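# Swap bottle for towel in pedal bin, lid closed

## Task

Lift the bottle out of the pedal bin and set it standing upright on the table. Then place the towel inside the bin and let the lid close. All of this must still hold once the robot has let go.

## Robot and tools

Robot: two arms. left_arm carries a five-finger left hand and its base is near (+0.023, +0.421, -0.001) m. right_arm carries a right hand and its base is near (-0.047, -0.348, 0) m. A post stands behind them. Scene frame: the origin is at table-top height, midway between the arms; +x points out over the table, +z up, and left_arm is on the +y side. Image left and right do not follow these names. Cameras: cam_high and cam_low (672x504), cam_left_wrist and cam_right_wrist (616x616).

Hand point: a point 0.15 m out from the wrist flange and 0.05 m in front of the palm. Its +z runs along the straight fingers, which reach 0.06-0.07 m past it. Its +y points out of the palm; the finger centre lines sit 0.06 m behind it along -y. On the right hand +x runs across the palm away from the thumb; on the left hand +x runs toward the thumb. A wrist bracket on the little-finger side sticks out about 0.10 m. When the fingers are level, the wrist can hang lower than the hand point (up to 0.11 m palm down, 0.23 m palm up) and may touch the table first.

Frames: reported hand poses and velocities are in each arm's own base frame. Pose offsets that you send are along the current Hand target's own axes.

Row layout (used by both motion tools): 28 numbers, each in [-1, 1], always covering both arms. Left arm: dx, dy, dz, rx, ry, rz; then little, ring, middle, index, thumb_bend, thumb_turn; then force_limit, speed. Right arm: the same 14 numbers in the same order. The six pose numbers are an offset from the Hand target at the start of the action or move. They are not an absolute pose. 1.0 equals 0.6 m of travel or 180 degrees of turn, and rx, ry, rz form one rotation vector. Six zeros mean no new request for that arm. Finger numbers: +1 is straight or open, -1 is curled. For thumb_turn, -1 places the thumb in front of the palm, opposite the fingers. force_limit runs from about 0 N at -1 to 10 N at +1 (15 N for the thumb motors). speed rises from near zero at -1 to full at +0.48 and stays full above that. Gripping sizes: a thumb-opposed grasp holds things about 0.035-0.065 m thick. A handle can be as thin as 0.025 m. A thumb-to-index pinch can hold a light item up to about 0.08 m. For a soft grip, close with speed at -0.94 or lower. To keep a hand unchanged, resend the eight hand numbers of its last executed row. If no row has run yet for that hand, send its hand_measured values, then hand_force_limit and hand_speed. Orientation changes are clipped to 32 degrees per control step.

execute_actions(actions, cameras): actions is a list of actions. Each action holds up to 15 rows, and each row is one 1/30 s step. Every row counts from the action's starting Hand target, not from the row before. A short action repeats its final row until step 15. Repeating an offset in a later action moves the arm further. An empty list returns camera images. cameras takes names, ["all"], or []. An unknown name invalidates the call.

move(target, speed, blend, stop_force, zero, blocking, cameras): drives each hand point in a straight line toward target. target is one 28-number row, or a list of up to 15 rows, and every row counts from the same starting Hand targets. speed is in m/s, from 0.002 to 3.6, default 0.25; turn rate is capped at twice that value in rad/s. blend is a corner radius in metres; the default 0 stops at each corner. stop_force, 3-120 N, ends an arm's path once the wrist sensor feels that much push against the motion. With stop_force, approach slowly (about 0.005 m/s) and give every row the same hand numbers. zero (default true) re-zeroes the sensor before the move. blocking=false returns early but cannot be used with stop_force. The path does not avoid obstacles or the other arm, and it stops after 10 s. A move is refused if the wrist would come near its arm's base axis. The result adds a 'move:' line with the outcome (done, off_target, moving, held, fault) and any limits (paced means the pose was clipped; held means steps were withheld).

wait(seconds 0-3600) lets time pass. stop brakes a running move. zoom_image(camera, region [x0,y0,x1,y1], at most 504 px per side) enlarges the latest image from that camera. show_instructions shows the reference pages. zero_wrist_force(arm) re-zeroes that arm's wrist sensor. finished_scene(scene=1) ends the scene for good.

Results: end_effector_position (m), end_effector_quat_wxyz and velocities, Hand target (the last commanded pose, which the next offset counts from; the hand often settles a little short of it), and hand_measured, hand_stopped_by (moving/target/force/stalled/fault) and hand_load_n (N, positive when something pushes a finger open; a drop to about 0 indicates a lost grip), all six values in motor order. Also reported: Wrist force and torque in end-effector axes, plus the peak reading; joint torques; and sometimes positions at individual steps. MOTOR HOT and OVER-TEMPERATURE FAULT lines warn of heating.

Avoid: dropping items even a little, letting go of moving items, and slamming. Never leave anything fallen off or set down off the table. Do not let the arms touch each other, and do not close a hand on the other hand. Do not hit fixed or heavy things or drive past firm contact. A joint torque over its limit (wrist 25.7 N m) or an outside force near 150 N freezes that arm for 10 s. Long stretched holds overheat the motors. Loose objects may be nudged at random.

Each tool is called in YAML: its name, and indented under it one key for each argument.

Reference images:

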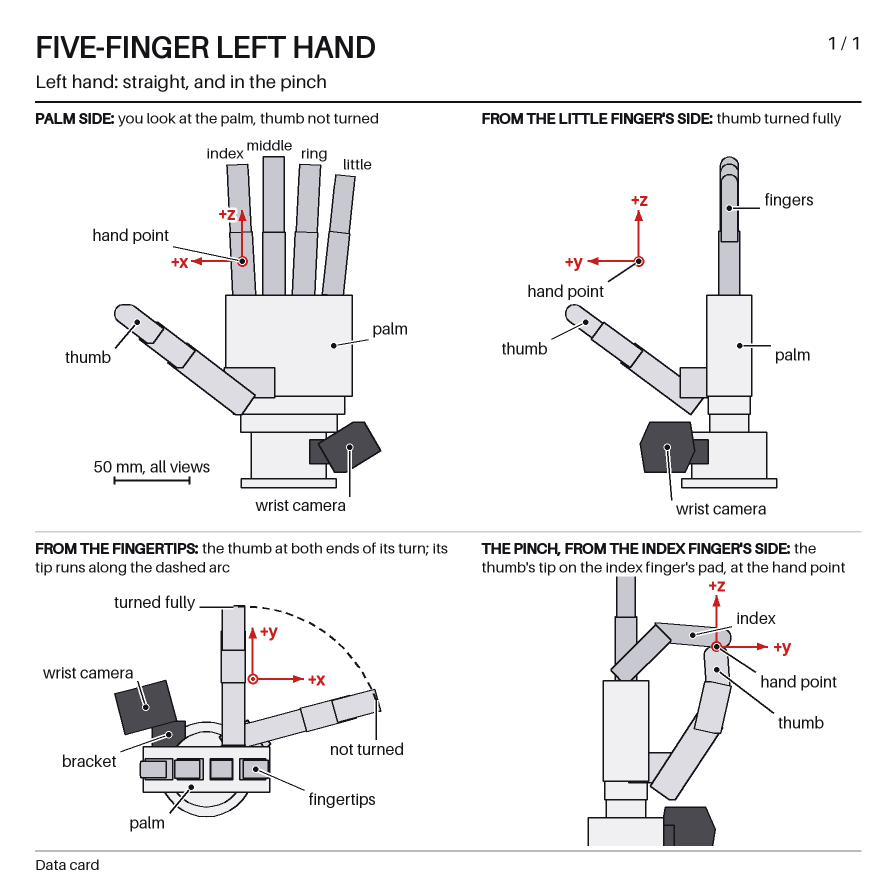

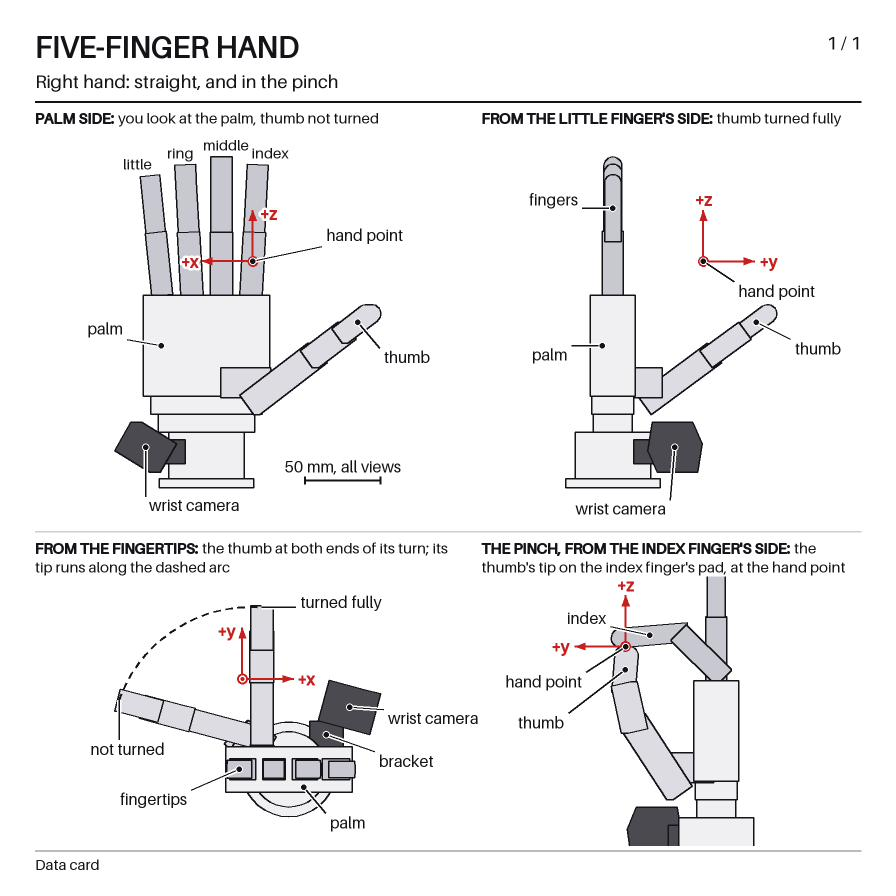

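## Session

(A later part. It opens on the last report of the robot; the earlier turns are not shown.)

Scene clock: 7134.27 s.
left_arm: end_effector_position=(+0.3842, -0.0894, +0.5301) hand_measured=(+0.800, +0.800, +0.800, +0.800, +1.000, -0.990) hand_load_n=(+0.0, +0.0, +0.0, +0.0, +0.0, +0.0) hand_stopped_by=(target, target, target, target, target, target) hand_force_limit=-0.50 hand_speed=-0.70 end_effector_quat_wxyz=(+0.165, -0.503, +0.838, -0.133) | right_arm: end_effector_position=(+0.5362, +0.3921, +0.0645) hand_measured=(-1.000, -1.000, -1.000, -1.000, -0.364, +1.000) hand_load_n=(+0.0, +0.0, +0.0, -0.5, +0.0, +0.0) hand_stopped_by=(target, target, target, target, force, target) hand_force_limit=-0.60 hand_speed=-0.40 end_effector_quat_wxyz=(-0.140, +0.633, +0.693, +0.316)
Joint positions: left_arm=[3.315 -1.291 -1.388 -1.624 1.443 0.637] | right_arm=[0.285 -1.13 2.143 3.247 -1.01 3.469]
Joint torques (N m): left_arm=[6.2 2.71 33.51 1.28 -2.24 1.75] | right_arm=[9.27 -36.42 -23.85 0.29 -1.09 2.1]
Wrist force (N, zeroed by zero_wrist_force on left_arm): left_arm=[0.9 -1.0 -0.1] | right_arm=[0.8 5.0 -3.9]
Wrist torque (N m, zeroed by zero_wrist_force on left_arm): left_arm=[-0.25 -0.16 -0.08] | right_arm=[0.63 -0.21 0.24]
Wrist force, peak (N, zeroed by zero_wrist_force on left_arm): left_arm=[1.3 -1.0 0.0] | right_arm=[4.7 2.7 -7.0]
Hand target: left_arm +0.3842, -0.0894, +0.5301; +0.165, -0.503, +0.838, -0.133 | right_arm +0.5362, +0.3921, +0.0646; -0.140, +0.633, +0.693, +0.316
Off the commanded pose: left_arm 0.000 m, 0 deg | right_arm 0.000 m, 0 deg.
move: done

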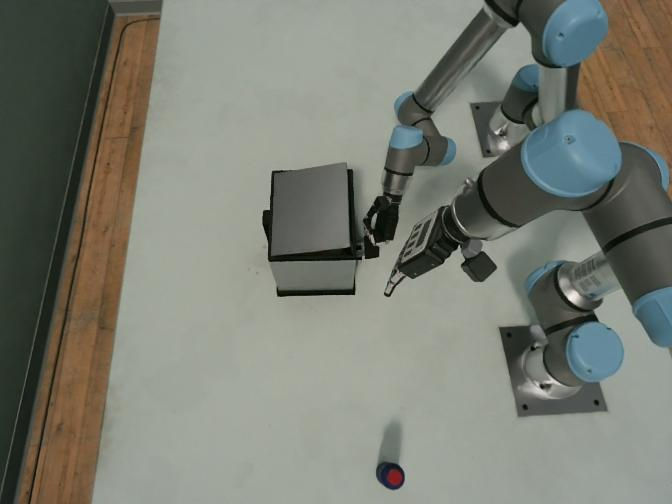

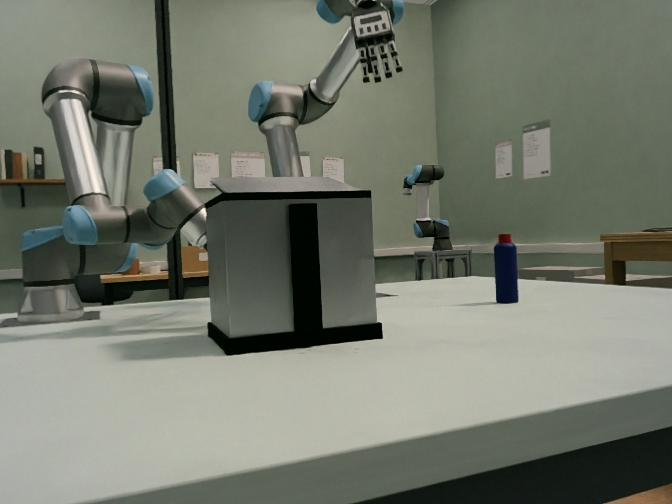

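move:
  target: [0,0,0,0,0,0,0.8,0.8,0.8,0.8,1.0,-0.99,-0.5,-0.7,0.0248,0.0108,-0.0317,0,0,0,-1,-1,-1,-1,-0.8,1,-0.6,-0.4]
  speed: 0.006
  cameras: ["cam_high", "cam_low", "cam_right_wrist"]

Scene clock: 7143.13 s.
left_arm: end_effector_position=(+0.3842, -0.0894, +0.5301) hand_measured=(+0.800, +0.800, +0.800, +0.800, +1.000, -0.990) hand_load_n=(+0.0, +0.0, +0.0, +0.0, +0.0, +0.0) hand_stopped_by=(target, target, target, target, target, target) hand_force_limit=-0.50 hand_speed=-0.70 end_effector_quat_wxyz=(+0.165, -0.503, +0.838, -0.133) | right_arm: end_effector_position=(+0.5361, +0.3921, +0.0895) hand_measured=(-1.000, -1.000, -1.000, -1.000, -0.364, +1.000) hand_load_n=(+0.0, +0.5, +0.0, +0.0, +0.0, +0.0) hand_stopped_by=(target, target, target, target, force, target) hand_force_limit=-0.60 hand_speed=-0.40 end_effector_quat_wxyz=(-0.140, +0.633, +0.693, +0.316)
Joint positions: left_arm=[3.315 -1.291 -1.388 -1.624 1.443 0.637] | right_arm=[0.285 -1.188 2.132 3.316 -1.01 3.469]
Joint torques (N m): left_arm=[6.39 3.47 33.8 1.34 -2.2 1.74] | right_arm=[6.92 -38.86 -27.48 -0.56 -1.49 2.18]
Wrist force (N, zeroed by zero_wrist_force on left_arm): left_arm=[0.7 -1.0 0.1] | right_arm=[1.8 0.0 0.3]
Wrist torque (N m, zeroed by zero_wrist_force on left_arm): left_arm=[-0.26 -0.12 -0.09] | right_arm=[-0.03 -0.38 0.23]
Wrist force, peak (N, zeroed by zero_wrist_force on left_arm): left_arm=[1.2 -1.0 0.0] | right_arm=[0.6 5.2 -4.8]
Hand target: left_arm +0.3842, -0.0894, +0.5301; +0.165, -0.503, +0.838, -0.133 | right_arm +0.5361, +0.3921, +0.0896; -0.140, +0.633, +0.693, +0.316
Off the commanded pose: left_arm 0.000 m, 0 deg | right_arm 0.000 m, 0 deg.
move: done

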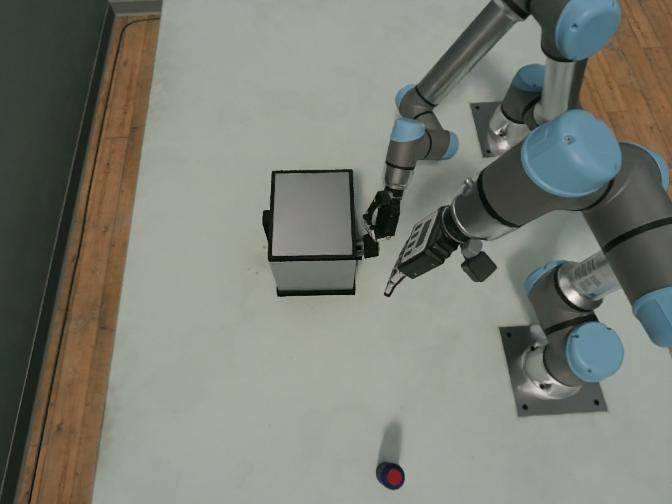

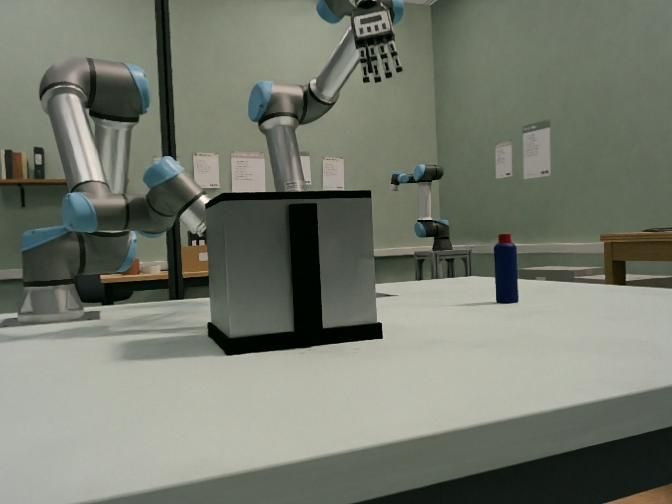

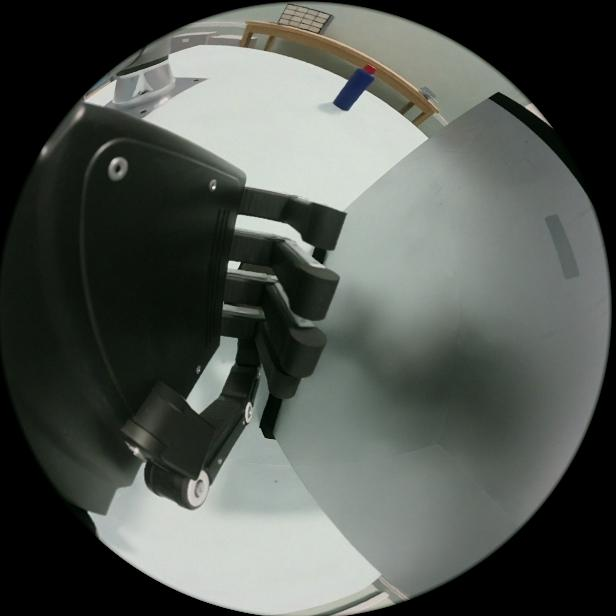

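move:
  target:
    - [0,0,0,0,0,0,0.8,0.8,0.8,0.8,1.0,-0.99,-0.5,-0.7,0.0278,-0.0396,-0.0357,0,0,0,-1,-1,-1,-1,-0.8,1,-0.6,-0.4]
    - [0,0,0,0,0,0,0.8,0.8,0.8,0.8,1.0,-0.99,-0.5,-0.7,0.1114,-0.1584,-0.1424,0,0,0,-1,-1,-1,-1,-0.8,1,-0.6,-0.4]
  blend: [0.01, 0]
  speed: [0.03, 0.08]
  cameras: ["cam_high", "cam_low", "cam_right_wrist"]

zoom_image:
  camera: "cam_high"
  region: [240, 140, 400, 320]

zoom_image:
  camera: "cam_low"
  region: [180, 160, 560, 380]

Scene clock: 7167.30 s.
left_arm: end_effector_position=(+0.3842, -0.0894, +0.5301) hand_measured=(+0.800, +0.800, +0.800, +0.800, +1.000, -0.990) hand_load_n=(+0.0, +0.0, +0.0, +0.0, -0.5, +0.0) hand_stopped_by=(target, target, target, target, target, target) hand_force_limit=-0.50 hand_speed=-0.70 end_effector_quat_wxyz=(+0.165, -0.503, +0.838, -0.133) | right_arm: end_effector_position=(+0.4162, +0.3924, +0.1695) hand_measured=(-1.000, -1.000, -1.000, -1.000, -0.364, +1.000) hand_load_n=(+0.0, +0.0, +0.0, +0.0, +0.0, +0.0) hand_stopped_by=(target, target, target, target, force, target) hand_force_limit=-0.60 hand_speed=-0.40 end_effector_quat_wxyz=(-0.140, +0.633, +0.693, +0.316)
Joint positions: left_arm=[3.315 -1.291 -1.388 -1.624 1.443 0.637] | right_arm=[0.377 -1.552 2.321 3.442 -1.052 3.564]
Joint torques (N m): left_arm=[6.24 3.24 33.92 1.49 -2.1 1.71] | right_arm=[6.95 -26.23 -5.19 -0.05 -1.66 2.18]
Wrist force (N, zeroed by zero_wrist_force on left_arm): left_arm=[0.8 -1.0 0.2] | right_arm=[1.7 0.3 0.4]
Wrist torque (N m, zeroed by zero_wrist_force on left_arm): left_arm=[-0.27 -0.12 -0.09] | right_arm=[0.00 -0.34 0.05]
Wrist force, peak (N, zeroed by zero_wrist_force on left_arm): left_arm=[1.2 -1.0 0.2] | right_arm=[2.4 -0.4 0.1]
Hand target: left_arm +0.3842, -0.0894, +0.5301; +0.165, -0.503, +0.838, -0.133 | right_arm +0.4161, +0.3924, +0.1696; -0.140, +0.633, +0.693, +0.316
Off the commanded pose: left_arm 0.000 m, 0 deg | right_arm 0.000 m, 0 deg.
move: done

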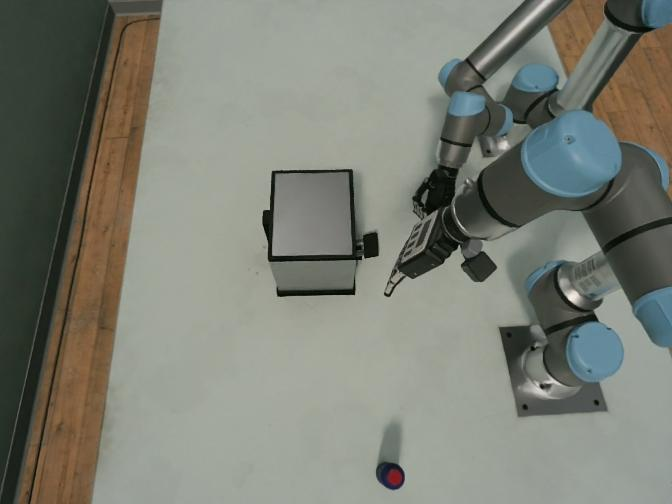

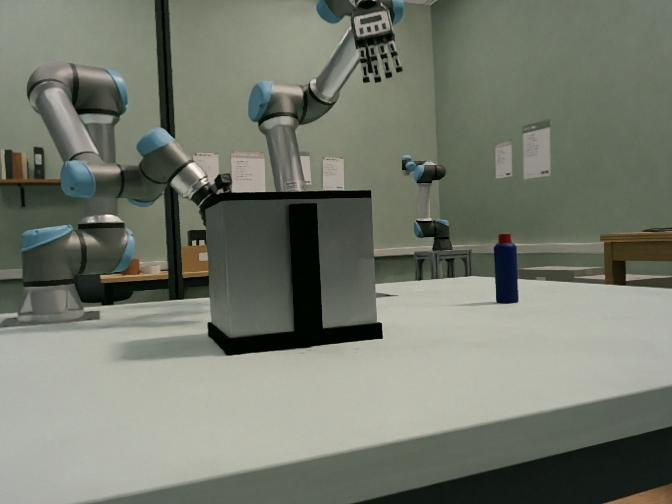

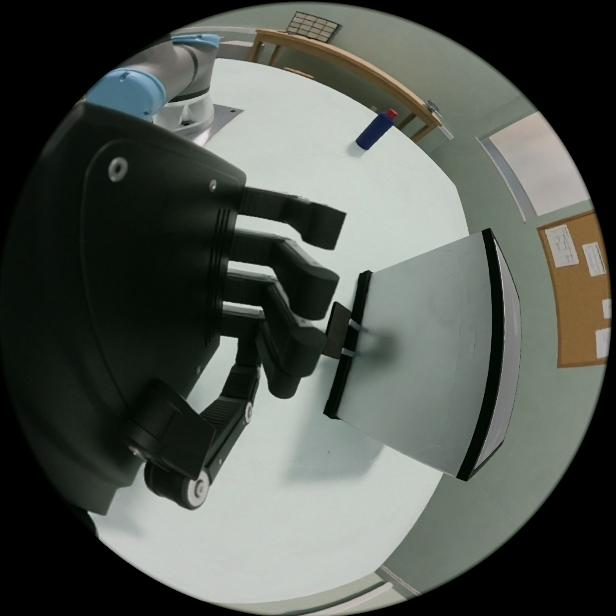

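Scaled by 2.800 from the camera's image (finer frame: 960x720).

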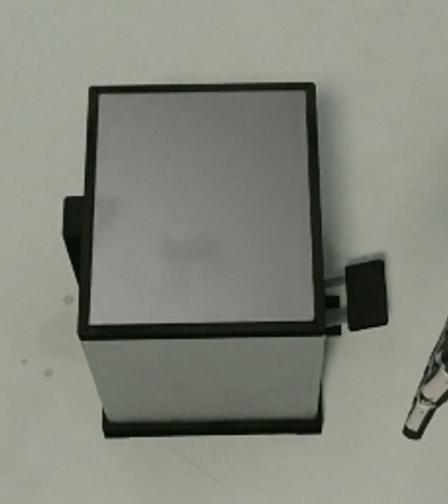

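Scaled by 1.326 from the camera's image (finer frame: 960x720).

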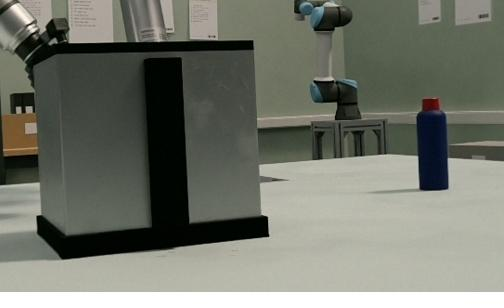

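finished_scene:

The scene is finished: the task was done.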